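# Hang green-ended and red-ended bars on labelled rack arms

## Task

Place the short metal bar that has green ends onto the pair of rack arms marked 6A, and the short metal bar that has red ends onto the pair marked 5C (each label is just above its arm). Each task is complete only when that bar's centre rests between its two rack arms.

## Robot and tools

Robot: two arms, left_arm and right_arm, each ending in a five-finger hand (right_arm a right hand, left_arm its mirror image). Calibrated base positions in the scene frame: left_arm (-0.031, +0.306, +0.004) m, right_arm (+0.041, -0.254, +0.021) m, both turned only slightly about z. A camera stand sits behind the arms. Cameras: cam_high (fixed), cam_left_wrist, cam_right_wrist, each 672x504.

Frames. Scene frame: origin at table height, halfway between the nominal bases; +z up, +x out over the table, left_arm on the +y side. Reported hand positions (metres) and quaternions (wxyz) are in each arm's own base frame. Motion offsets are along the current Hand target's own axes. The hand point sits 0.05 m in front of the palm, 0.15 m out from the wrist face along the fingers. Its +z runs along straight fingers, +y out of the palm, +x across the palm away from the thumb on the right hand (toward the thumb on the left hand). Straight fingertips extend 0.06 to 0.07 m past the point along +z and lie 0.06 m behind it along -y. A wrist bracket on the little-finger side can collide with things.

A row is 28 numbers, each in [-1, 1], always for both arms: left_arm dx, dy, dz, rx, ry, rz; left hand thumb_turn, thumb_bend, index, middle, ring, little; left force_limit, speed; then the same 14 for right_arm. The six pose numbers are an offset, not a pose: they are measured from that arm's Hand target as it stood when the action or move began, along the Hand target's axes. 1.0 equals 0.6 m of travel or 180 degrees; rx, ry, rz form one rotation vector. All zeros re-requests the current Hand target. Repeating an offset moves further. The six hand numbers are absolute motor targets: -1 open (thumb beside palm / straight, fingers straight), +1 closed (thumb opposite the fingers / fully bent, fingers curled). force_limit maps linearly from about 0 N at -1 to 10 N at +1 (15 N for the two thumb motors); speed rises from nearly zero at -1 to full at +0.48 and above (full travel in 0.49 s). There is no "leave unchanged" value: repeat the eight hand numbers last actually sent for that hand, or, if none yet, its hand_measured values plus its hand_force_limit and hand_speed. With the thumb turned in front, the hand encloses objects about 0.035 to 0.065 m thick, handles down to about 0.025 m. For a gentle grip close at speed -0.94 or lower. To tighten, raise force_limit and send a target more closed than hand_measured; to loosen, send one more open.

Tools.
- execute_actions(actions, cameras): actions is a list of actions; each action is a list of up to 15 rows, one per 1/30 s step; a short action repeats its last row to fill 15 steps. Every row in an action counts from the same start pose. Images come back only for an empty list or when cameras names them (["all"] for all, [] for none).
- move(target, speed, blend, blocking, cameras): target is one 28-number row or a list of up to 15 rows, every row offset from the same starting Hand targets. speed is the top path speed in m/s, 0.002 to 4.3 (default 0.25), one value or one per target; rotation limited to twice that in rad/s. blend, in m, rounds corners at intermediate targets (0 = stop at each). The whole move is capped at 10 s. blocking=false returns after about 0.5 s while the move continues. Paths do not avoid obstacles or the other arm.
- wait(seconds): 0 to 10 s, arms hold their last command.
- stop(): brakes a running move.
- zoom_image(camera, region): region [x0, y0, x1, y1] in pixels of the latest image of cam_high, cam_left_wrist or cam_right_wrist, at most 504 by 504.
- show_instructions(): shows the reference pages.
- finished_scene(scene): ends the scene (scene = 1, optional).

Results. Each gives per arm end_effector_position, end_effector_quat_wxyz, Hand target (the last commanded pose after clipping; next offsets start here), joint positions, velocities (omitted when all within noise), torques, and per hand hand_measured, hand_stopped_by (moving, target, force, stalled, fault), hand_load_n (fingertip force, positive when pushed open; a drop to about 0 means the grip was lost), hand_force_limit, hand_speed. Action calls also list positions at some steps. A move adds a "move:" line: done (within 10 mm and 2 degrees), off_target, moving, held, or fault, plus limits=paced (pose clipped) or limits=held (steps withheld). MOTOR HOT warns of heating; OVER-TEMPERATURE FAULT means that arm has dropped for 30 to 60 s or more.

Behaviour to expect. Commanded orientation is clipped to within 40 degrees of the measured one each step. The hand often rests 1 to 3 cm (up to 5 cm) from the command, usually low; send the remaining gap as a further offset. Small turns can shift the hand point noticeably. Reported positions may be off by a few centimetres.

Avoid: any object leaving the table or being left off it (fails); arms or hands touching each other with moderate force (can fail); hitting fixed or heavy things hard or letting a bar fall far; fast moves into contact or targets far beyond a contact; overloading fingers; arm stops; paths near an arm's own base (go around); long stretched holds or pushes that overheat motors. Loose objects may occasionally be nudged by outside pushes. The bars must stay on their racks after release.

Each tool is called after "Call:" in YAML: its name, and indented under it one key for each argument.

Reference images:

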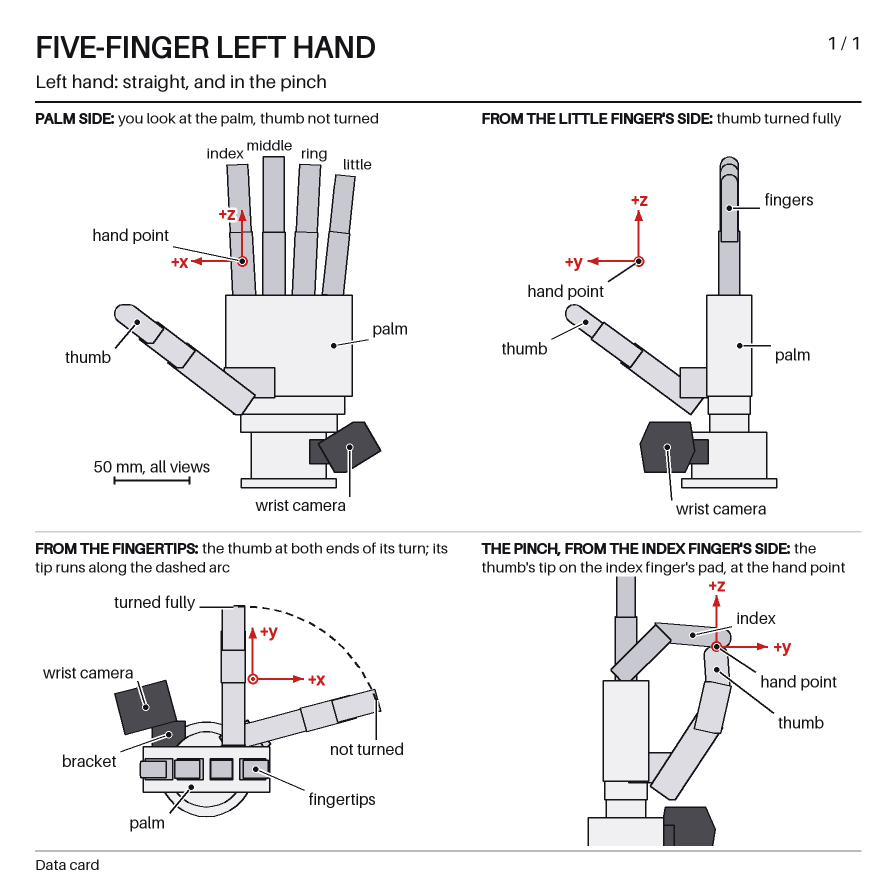

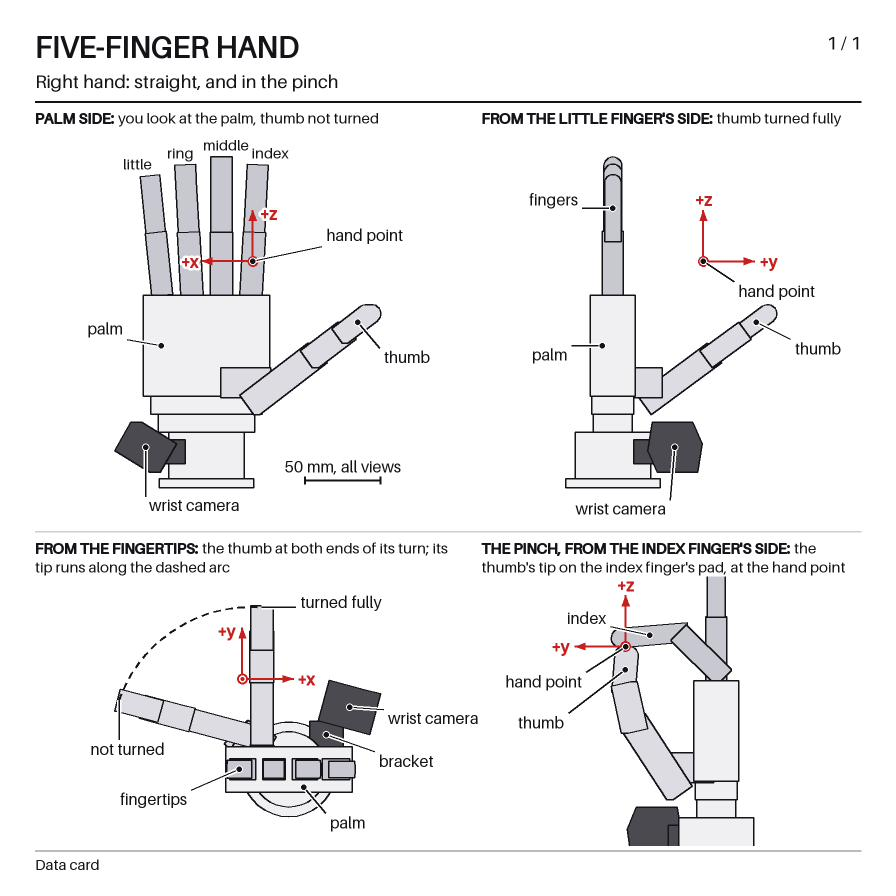

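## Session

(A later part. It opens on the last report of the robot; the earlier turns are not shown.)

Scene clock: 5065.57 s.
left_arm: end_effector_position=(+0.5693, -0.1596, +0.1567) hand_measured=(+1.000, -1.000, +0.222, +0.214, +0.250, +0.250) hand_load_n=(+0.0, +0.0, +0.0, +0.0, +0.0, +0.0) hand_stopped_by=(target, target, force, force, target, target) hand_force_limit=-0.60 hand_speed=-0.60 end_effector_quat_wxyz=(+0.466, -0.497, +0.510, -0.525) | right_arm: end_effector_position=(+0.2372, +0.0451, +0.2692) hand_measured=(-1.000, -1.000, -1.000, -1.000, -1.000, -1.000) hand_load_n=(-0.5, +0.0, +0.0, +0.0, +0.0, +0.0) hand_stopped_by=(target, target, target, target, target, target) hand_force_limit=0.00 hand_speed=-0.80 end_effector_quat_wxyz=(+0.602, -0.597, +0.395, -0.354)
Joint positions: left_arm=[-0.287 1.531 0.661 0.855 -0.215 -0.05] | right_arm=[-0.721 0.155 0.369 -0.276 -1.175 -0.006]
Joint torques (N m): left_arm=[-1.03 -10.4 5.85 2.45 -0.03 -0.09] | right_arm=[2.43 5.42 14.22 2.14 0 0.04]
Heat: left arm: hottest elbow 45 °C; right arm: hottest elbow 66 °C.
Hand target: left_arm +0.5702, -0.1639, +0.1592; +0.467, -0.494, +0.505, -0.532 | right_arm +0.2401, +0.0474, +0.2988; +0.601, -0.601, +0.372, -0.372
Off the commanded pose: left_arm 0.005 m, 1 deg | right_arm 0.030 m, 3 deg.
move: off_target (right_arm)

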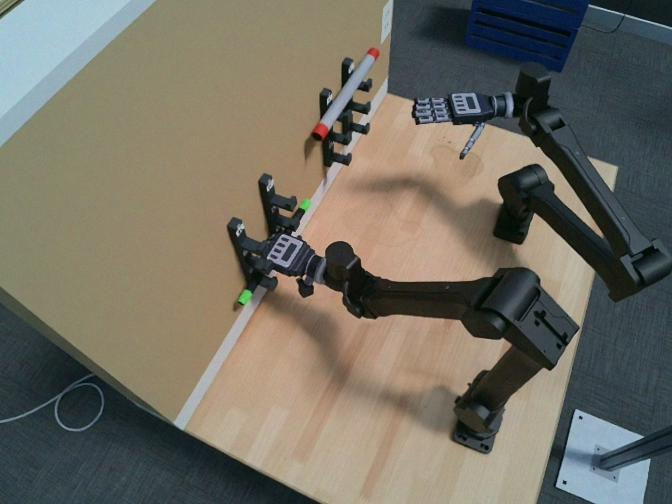

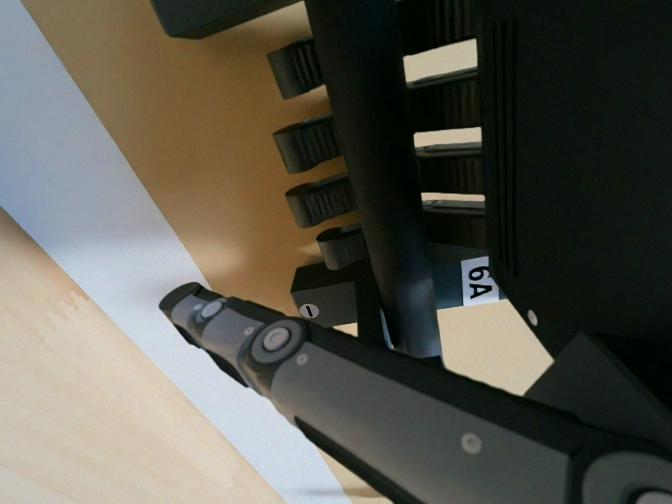

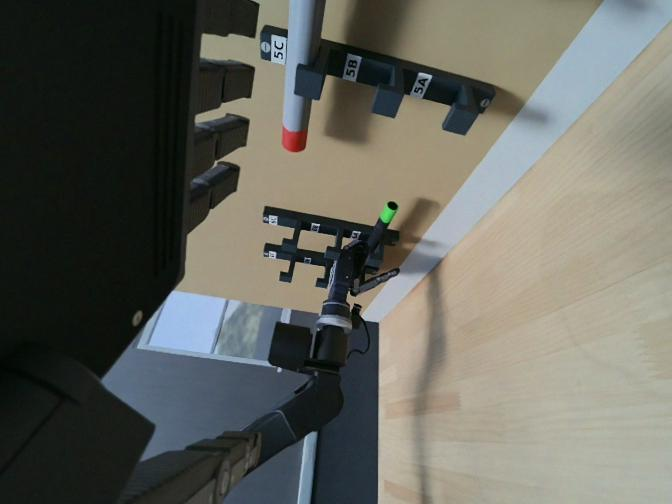

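Call:
move:
  target:
    - [0.0020,-0.0900,0.0465,0,0,0,1,-1,0.2,0.2,0.25,0.25,-0.6,-0.6,0,0,0,0,0,0,-1,-1,-1,-1,-1,-1,0,-0.8]
  speed: 0.04
  cameras: ["all"]

Call:
zoom_image:
  camera: "cam_right_wrist"
  region: [310, 190, 400, 300]

Call:
zoom_image:
  camera: "cam_left_wrist"
  region: [200, 0, 560, 360]

Scene clock: 5101.33 s.
left_arm: end_effector_position=(+0.5707, -0.1616, +0.1624) hand_measured=(+1.000, -1.000, +0.200, +0.200, +0.250, +0.250) hand_load_n=(+0.0, +0.0, -0.5, +0.0, +0.0, -2.0) hand_stopped_by=(target, target, target, target, target, target) hand_force_limit=-0.60 hand_speed=-0.60 end_effector_quat_wxyz=(-0.451, +0.508, -0.533, +0.505) | right_arm: end_effector_position=(+0.2372, +0.0451, +0.2692) hand_measured=(-1.000, -1.000, -1.000, -1.000, -1.000, -1.000) hand_load_n=(+0.0, +0.0, +0.0, +0.0, +0.0, +0.0) hand_stopped_by=(target, target, target, target, target, target) hand_force_limit=0.00 hand_speed=-0.80 end_effector_quat_wxyz=(+0.602, -0.597, +0.395, -0.354)
Joint positions: left_arm=[-0.286 1.485 0.703 0.696 -0.205 -0.05] | right_arm=[-0.721 0.155 0.369 -0.276 -1.175 -0.006]
Joint torques (N m): left_arm=[-0.21 -13.16 11.37 1.43 0.27 -0.05] | right_arm=[2.37 5.36 14.22 2.13 0 0.03]
Heat: left arm: hottest elbow 44 °C; right arm: hottest elbow 66 °C.
Hand target: left_arm +0.5981, -0.1642, +0.2130; -0.467, +0.494, -0.505, +0.532 | right_arm +0.2401, +0.0474, +0.2988; +0.601, -0.601, +0.372, -0.372
Off the commanded pose: left_arm 0.058 m, 5 deg | right_arm 0.030 m, 3 deg.
move: off_target (left_arm, right_arm)

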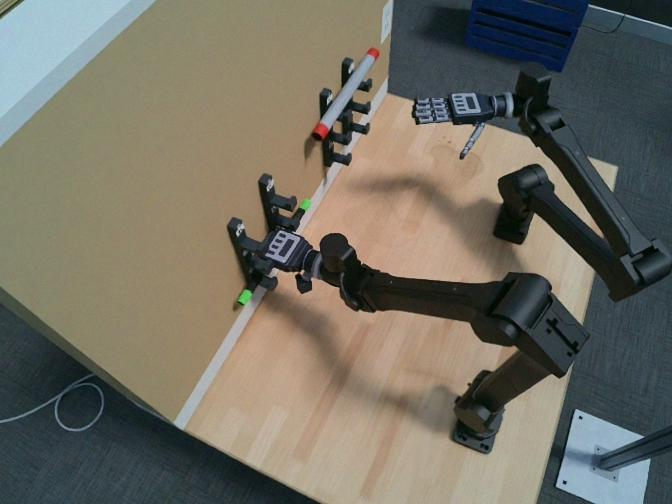

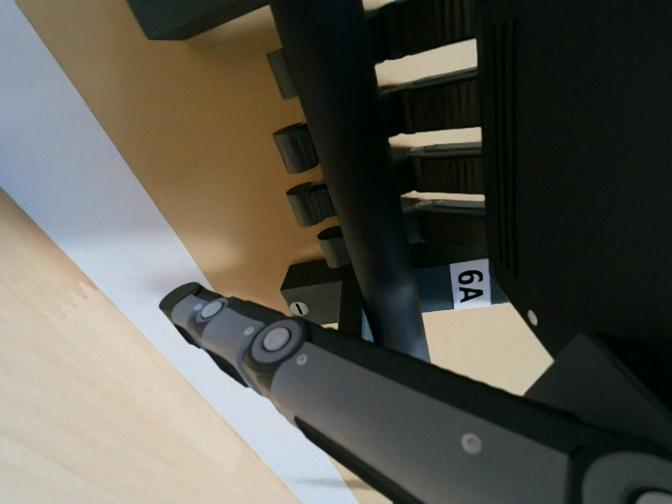

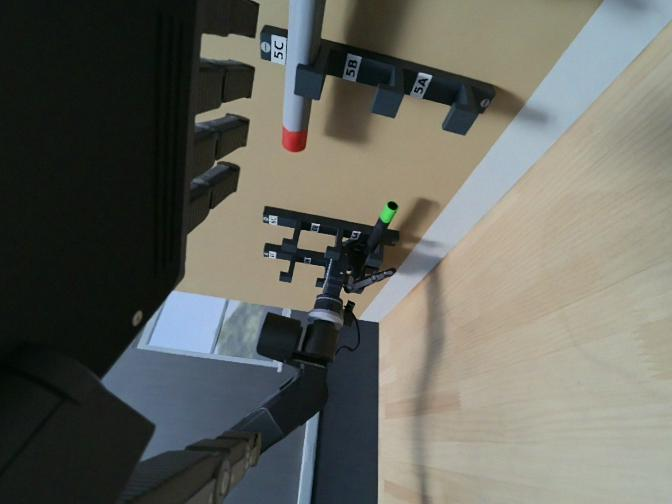

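Scaled by 4.582 from the camera's 672x504 image, which has a finer 960x720 frame.

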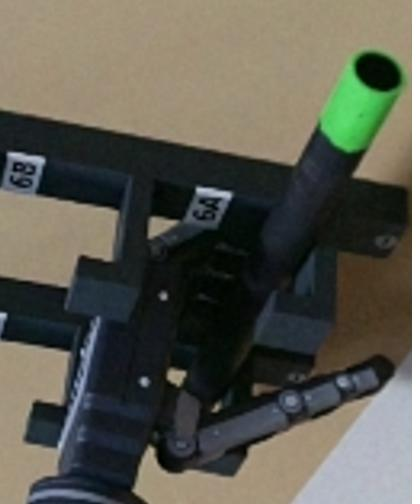

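Scaled by 1.400 from the camera's 672x504 image, which has a finer 960x720 frame.

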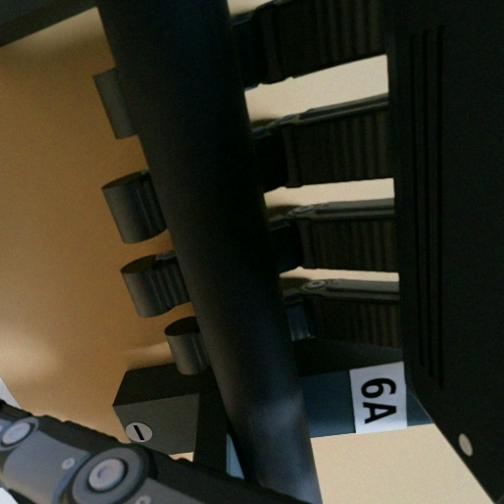

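Call:
move:
  target: [0.0033,-0.0833,-0.0065,0,0,0,1,-1,0.2,0.2,0.25,0.25,-0.6,-0.6,0,0,0,0,0,0,-1,-1,-1,-1,-1,-1,0,-0.8]
  speed: 0.04
  cameras: ["all"]

Call:
zoom_image:
  camera: "cam_right_wrist"
  region: [310, 190, 400, 300]

Call:
zoom_image:
  camera: "cam_left_wrist"
  region: [200, 0, 560, 360]

Scene clock: 5113.23 s.
left_arm: end_effector_position=(+0.5701, -0.1613, +0.2092) hand_measured=(+1.000, -1.000, +0.200, +0.200, +0.250, +0.250) hand_load_n=(+0.0, +0.5, +0.0, +0.0, +0.0, -2.0) hand_stopped_by=(target, target, target, target, target, target) hand_force_limit=-0.60 hand_speed=-0.60 end_effector_quat_wxyz=(-0.451, +0.508, -0.533, +0.505) | right_arm: end_effector_position=(+0.2372, +0.0451, +0.2692) hand_measured=(-1.000, -1.000, -1.000, -1.000, -1.000, -1.000) hand_load_n=(-0.5, +0.0, +0.0, +0.0, +0.0, +0.0) hand_stopped_by=(target, target, target, target, target, target) hand_force_limit=0.00 hand_speed=-0.80 end_effector_quat_wxyz=(+0.602, -0.597, +0.395, -0.354)
Joint positions: left_arm=[-0.286 1.383 0.756 0.54 -0.204 -0.05] | right_arm=[-0.721 0.155 0.369 -0.276 -1.175 -0.006]
Joint torques (N m): left_arm=[-0.32 -12.16 12.26 1.39 0.19 -0.08] | right_arm=[2.37 5.36 14.2 2.13 0 0.04]
Heat: left arm: hottest elbow 46 °C; right arm: hottest elbow 66 °C.
Hand target: left_arm +0.5941, -0.1632, +0.2631; -0.467, +0.494, -0.505, +0.532 | right_arm +0.2401, +0.0474, +0.2988; +0.601, -0.601, +0.372, -0.372
Off the commanded pose: left_arm 0.059 m, 5 deg | right_arm 0.030 m, 3 deg.
move: off_target (left_arm, right_arm)

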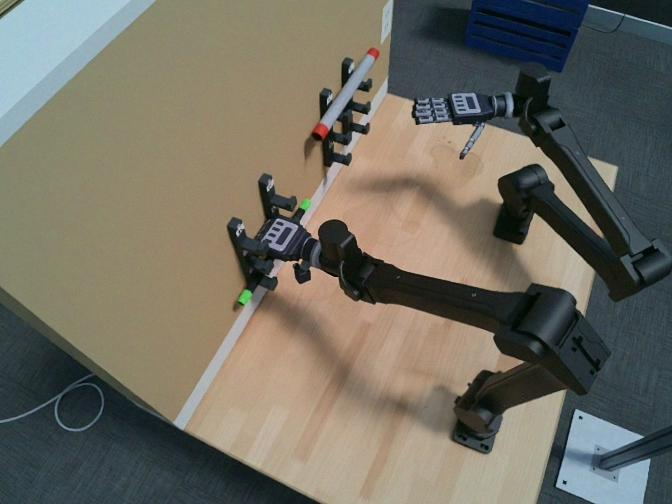

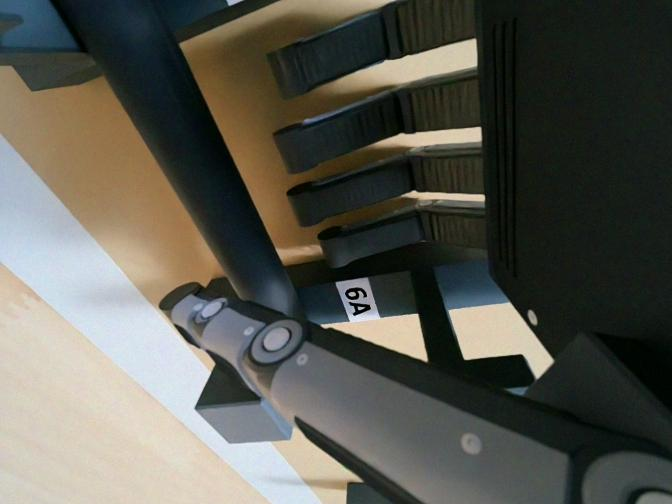

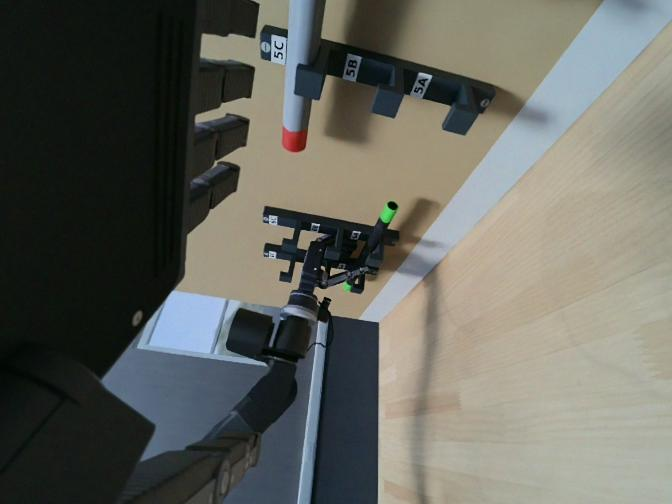

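Scaled by 4.582 from the camera's 672x504 image, which has a finer 960x720 frame.

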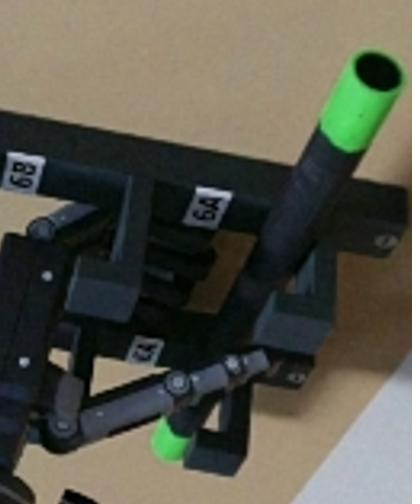

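Scaled by 1.400 from the camera's 672x504 image, which has a finer 960x720 frame.

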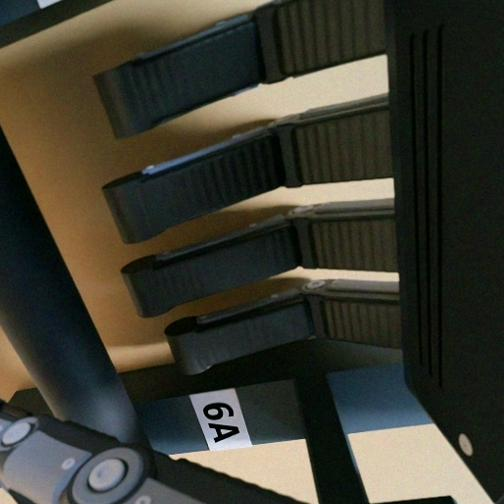

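Call:
move:
  target: [0.0047,-0.0133,-0.075,0,0,0,1,-1,0.2,0.2,0.25,0.25,-0.6,-0.6,0,0,0,0,0,0,-1,-1,-1,-1,-1,-1,0,-0.8]
  speed: 0.04
  cameras: ["all"]

Call:
zoom_image:
  camera: "cam_right_wrist"
  region: [310, 190, 400, 300]

Scene clock: 5138.63 s.
left_arm: end_effector_position=(+0.5547, -0.1597, +0.2698) hand_measured=(+1.000, -1.000, +0.200, +0.200, +0.250, +0.250) hand_load_n=(+0.0, +0.0, +0.0, +0.0, +0.0, +0.0) hand_stopped_by=(target, target, target, target, target, target) hand_force_limit=-0.60 hand_speed=-0.60 end_effector_quat_wxyz=(+0.470, -0.494, +0.504, -0.531) | right_arm: end_effector_position=(+0.2372, +0.0451, +0.2692) hand_measured=(-1.000, -1.000, -1.000, -1.000, -1.000, -1.000) hand_load_n=(+0.0, +0.0, +0.0, +0.0, +0.0, +0.0) hand_stopped_by=(target, target, target, target, target, target) hand_force_limit=0.00 hand_speed=-0.80 end_effector_quat_wxyz=(+0.602, -0.597, +0.395, -0.354)
Joint positions: left_arm=[-0.298 1.262 0.757 0.511 -0.227 -0.05] | right_arm=[-0.721 0.155 0.369 -0.276 -1.175 -0.006]
Joint torques (N m): left_arm=[-1.44 -10.34 7.05 1.14 -0.03 -0.08] | right_arm=[2.43 5.36 14.2 2.14 -0.01 0.04]
Heat: left arm: hottest elbow 46 °C; right arm: hottest elbow 66 °C.
Hand target: left_arm +0.5491, -0.1622, +0.2712; +0.467, -0.494, +0.505, -0.532 | right_arm +0.2401, +0.0474, +0.2988; +0.601, -0.601, +0.372, -0.372
Off the commanded pose: left_arm 0.006 m, 0 deg | right_arm 0.030 m, 3 deg.
move: off_target (right_arm)

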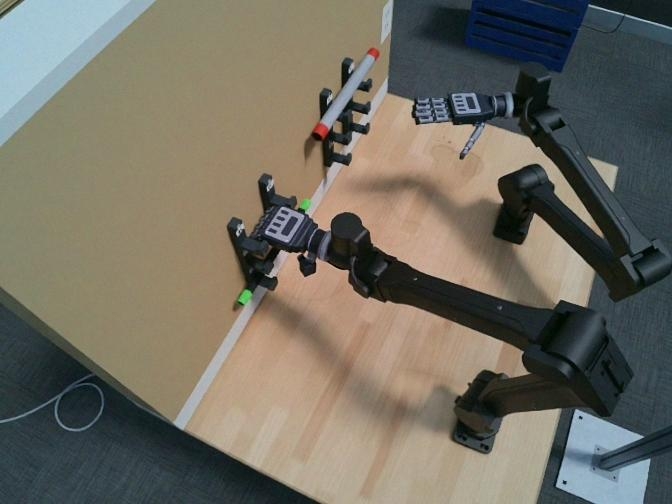

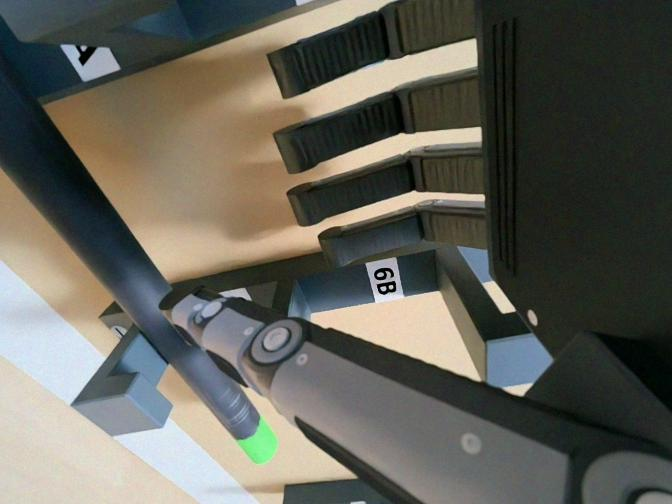

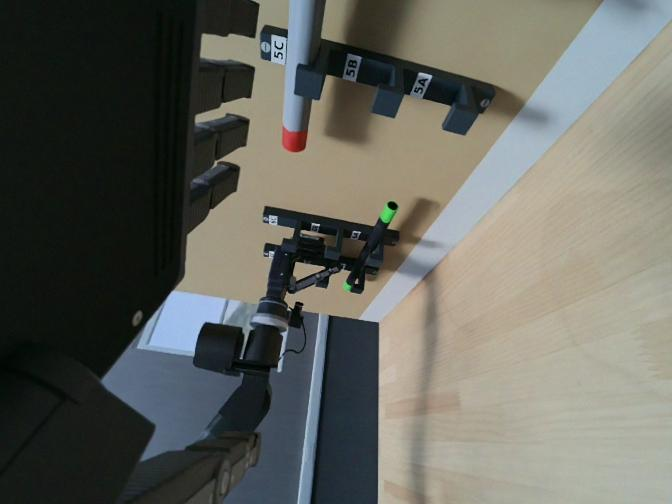

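Scaled by 4.582 from the camera's 672x504 image, which has a finer 960x720 frame.

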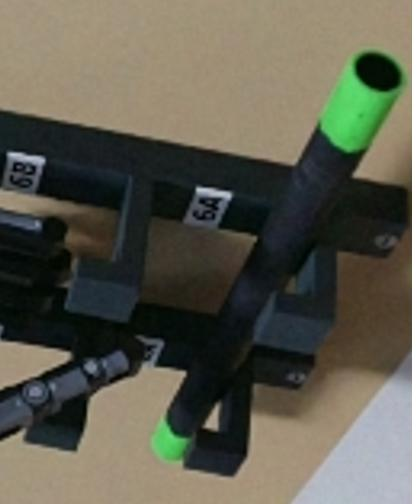

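Call:
move:
  target: [0.0072,0.0083,-0.1665,0,0,0,1,-1,0.2,0.2,0.25,0.25,-0.6,-0.6,0,0,0,0,0,0,-1,-1,-1,-1,-1,-1,0,-0.8]
  speed: 0.06
  cameras: ["all"]

Call:
zoom_image:
  camera: "cam_right_wrist"
  region: [310, 190, 400, 300]

Call:
zoom_image:
  camera: "cam_high"
  region: [225, 180, 325, 310]

Scene clock: 5149.50 s.
left_arm: end_effector_position=(+0.4541, -0.1579, +0.2679) hand_measured=(+1.000, -1.000, +0.200, +0.200, +0.250, +0.250) hand_load_n=(+0.0, +0.0, +0.0, +0.0, +0.0, +0.0) hand_stopped_by=(target, target, target, target, target, target) hand_force_limit=-0.60 hand_speed=-0.60 end_effector_quat_wxyz=(+0.470, -0.493, +0.503, -0.532) | right_arm: end_effector_position=(+0.2372, +0.0451, +0.2692) hand_measured=(-1.000, -1.000, -1.000, -1.000, -1.000, -1.000) hand_load_n=(+0.0, +0.0, -0.5, -0.5, +0.0, +0.0) hand_stopped_by=(target, target, target, target, target, target) hand_force_limit=0.00 hand_speed=-0.80 end_effector_quat_wxyz=(+0.602, -0.597, +0.395, -0.354)
Joint positions: left_arm=[-0.396 0.964 0.543 0.43 -0.325 -0.05] | right_arm=[-0.721 0.155 0.369 -0.276 -1.175 -0.006]
Joint torques (N m): left_arm=[-0.97 -5.77 7.19 1.18 -0.05 -0.07] | right_arm=[2.43 5.36 14.23 2.14 0 0.03]
Heat: left arm: hottest elbow 46 °C; right arm: hottest elbow 66 °C.
Hand target: left_arm +0.4491, -0.1592, +0.2664; +0.467, -0.494, +0.505, -0.532 | right_arm +0.2401, +0.0474, +0.2988; +0.601, -0.601, +0.372, -0.372
Off the commanded pose: left_arm 0.005 m, 0 deg | right_arm 0.030 m, 3 deg.
move: off_target (right_arm)

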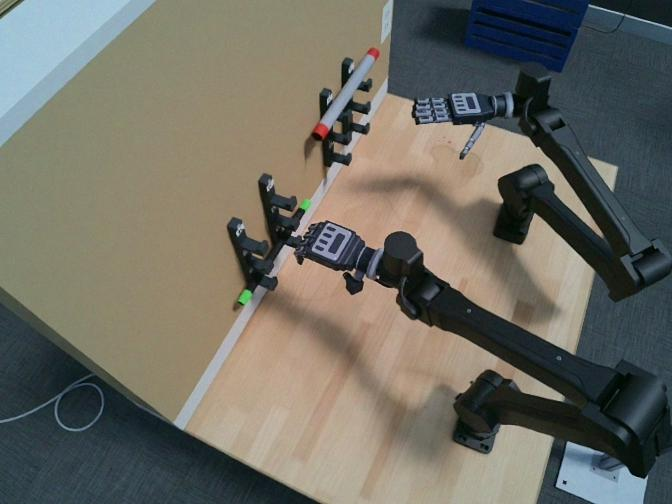

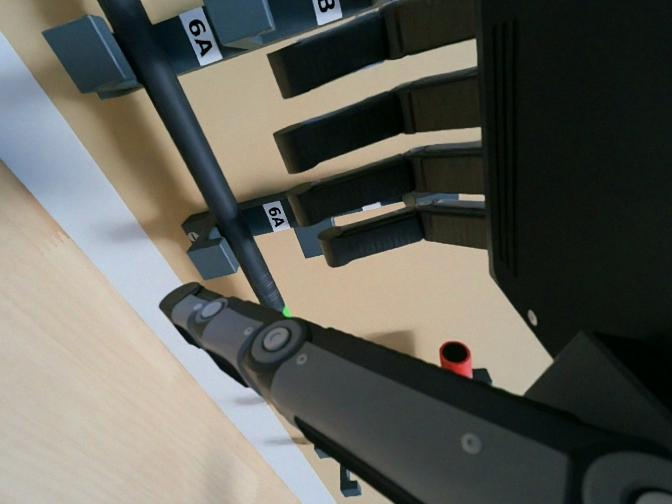

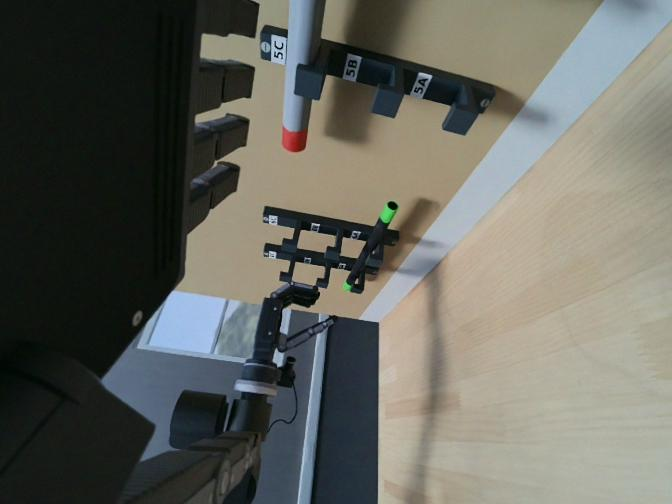

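Scaled by 4.582 from the camera's 672x504 image, which has a finer 960x720 frame.

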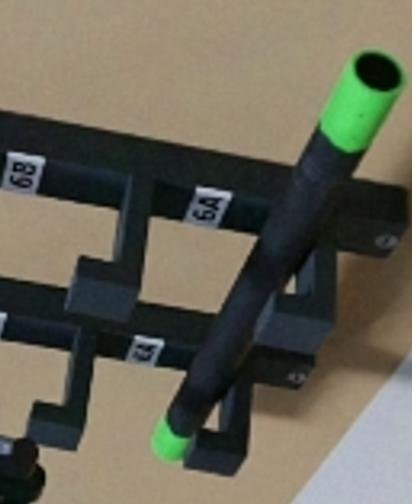

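Scaled by 3.877 from the camera's 672x504 image, which has a finer 960x720 frame.

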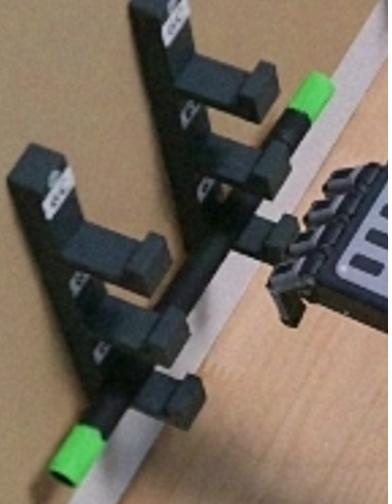

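Call:
zoom_image:
  camera: "cam_left_wrist"
  region: [30, 0, 330, 320]

Call:
zoom_image:
  camera: "cam_high"
  region: [230, 230, 310, 310]

Call:
zoom_image:
  camera: "cam_right_wrist"
  region: [330, 230, 400, 300]

Scaled by 1.575 from the camera's 672x504 image, which has a finer 960x720 frame.

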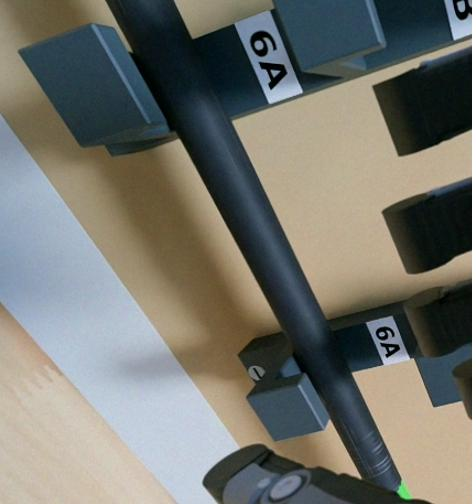

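Scaled by 6.300 from the camera's 672x504 image, which has a finer 960x720 frame.

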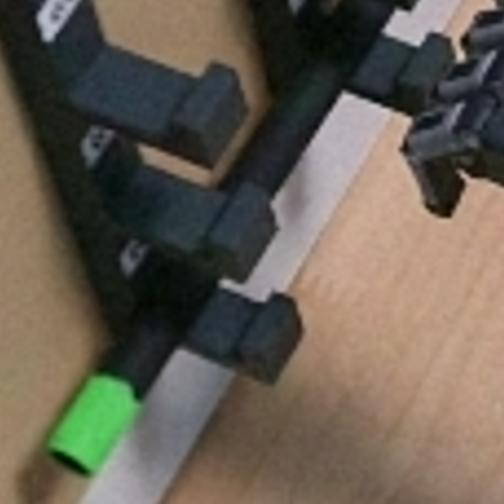

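Scaled by 7.200 from the camera's 672x504 image, which has a finer 960x720 frame.

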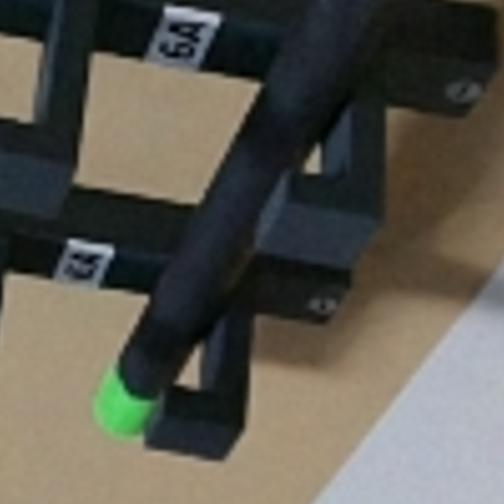

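Call:
move:
  target: [0.007,0.0,-0.16,0,0,0,1,-1,0.2,0.2,0.25,0.25,-0.6,-0.6,0,0,0,0,0,0,-1,-1,-1,-1,-1,-1,0,-0.8]
  speed: 0.12
  cameras: ["all"]

Call:
zoom_image:
  camera: "cam_high"
  region: [225, 30, 405, 310]

Call:
zoom_image:
  camera: "cam_left_wrist"
  region: [60, 0, 500, 480]

Scene clock: 5169.47 s.
left_arm: end_effector_position=(+0.3569, -0.1556, +0.2709) hand_measured=(+1.000, -1.000, +0.200, +0.200, +0.250, +0.250) hand_load_n=(+0.0, +0.0, +0.0, +0.0, +0.0, +0.0) hand_stopped_by=(target, target, target, target, target, target) hand_force_limit=-0.60 hand_speed=-0.60 end_effector_quat_wxyz=(+0.470, -0.493, +0.501, -0.534) | right_arm: end_effector_position=(+0.2372, +0.0451, +0.2692) hand_measured=(-1.000, -1.000, -1.000, -1.000, -1.000, -1.000) hand_load_n=(+0.0, +0.0, +0.0, +0.0, +0.0, +0.0) hand_stopped_by=(target, target, target, target, target, target) hand_force_limit=0.00 hand_speed=-0.80 end_effector_quat_wxyz=(+0.602, -0.597, +0.395, -0.354)
Joint positions: left_arm=[-0.577 0.602 0.405 0.21 -0.506 -0.05] | right_arm=[-0.721 0.155 0.369 -0.276 -1.175 -0.006]
Joint torques (N m): left_arm=[-1.26 -0.91 7.61 1.07 -0.03 -0.07] | right_arm=[2.43 5.42 14.22 2.14 0 0.03]
Heat: left arm: hottest elbow 45 °C; right arm: hottest elbow 66 °C.
Hand target: left_arm +0.3530, -0.1562, +0.2663; +0.467, -0.494, +0.505, -0.532 | right_arm +0.2401, +0.0474, +0.2988; +0.601, -0.601, +0.372, -0.372
Off the commanded pose: left_arm 0.006 m, 1 deg | right_arm 0.030 m, 3 deg.
move: off_target (right_arm)

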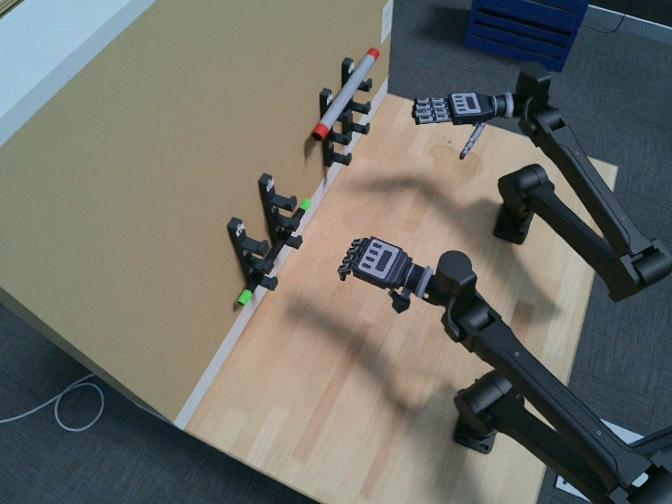

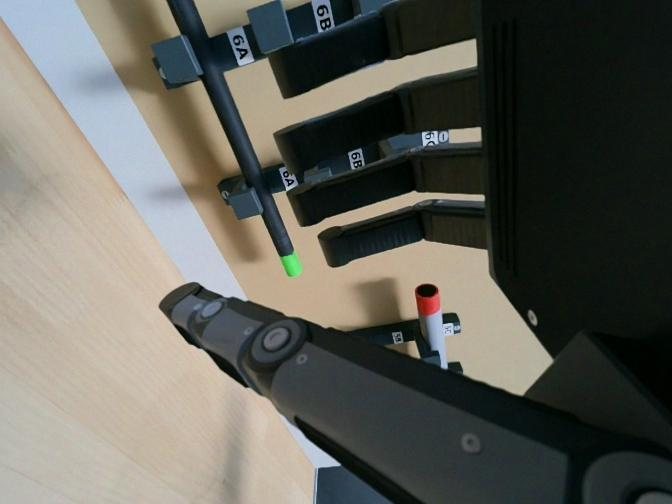

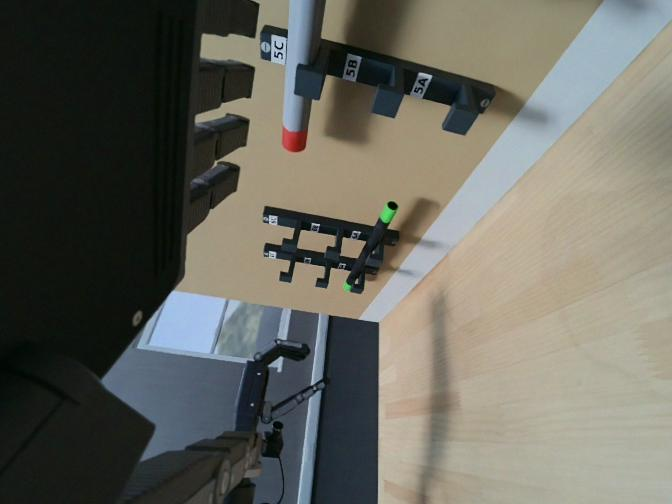

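Scaled by 1.800 from the camera's 672x504 image, which has a finer 960x720 frame.

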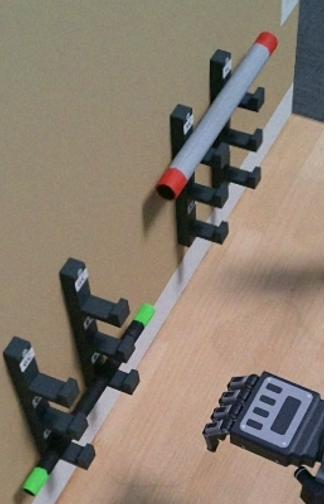

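Scaled by 1.050 from the camera's 672x504 image, which has a finer 960x720 frame.

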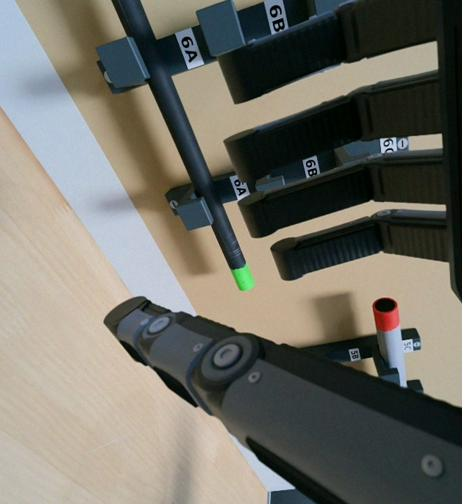

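Both bars are in place and both hands are clear of them.

Call:
finished_scene:

The scene is finished: the task was done.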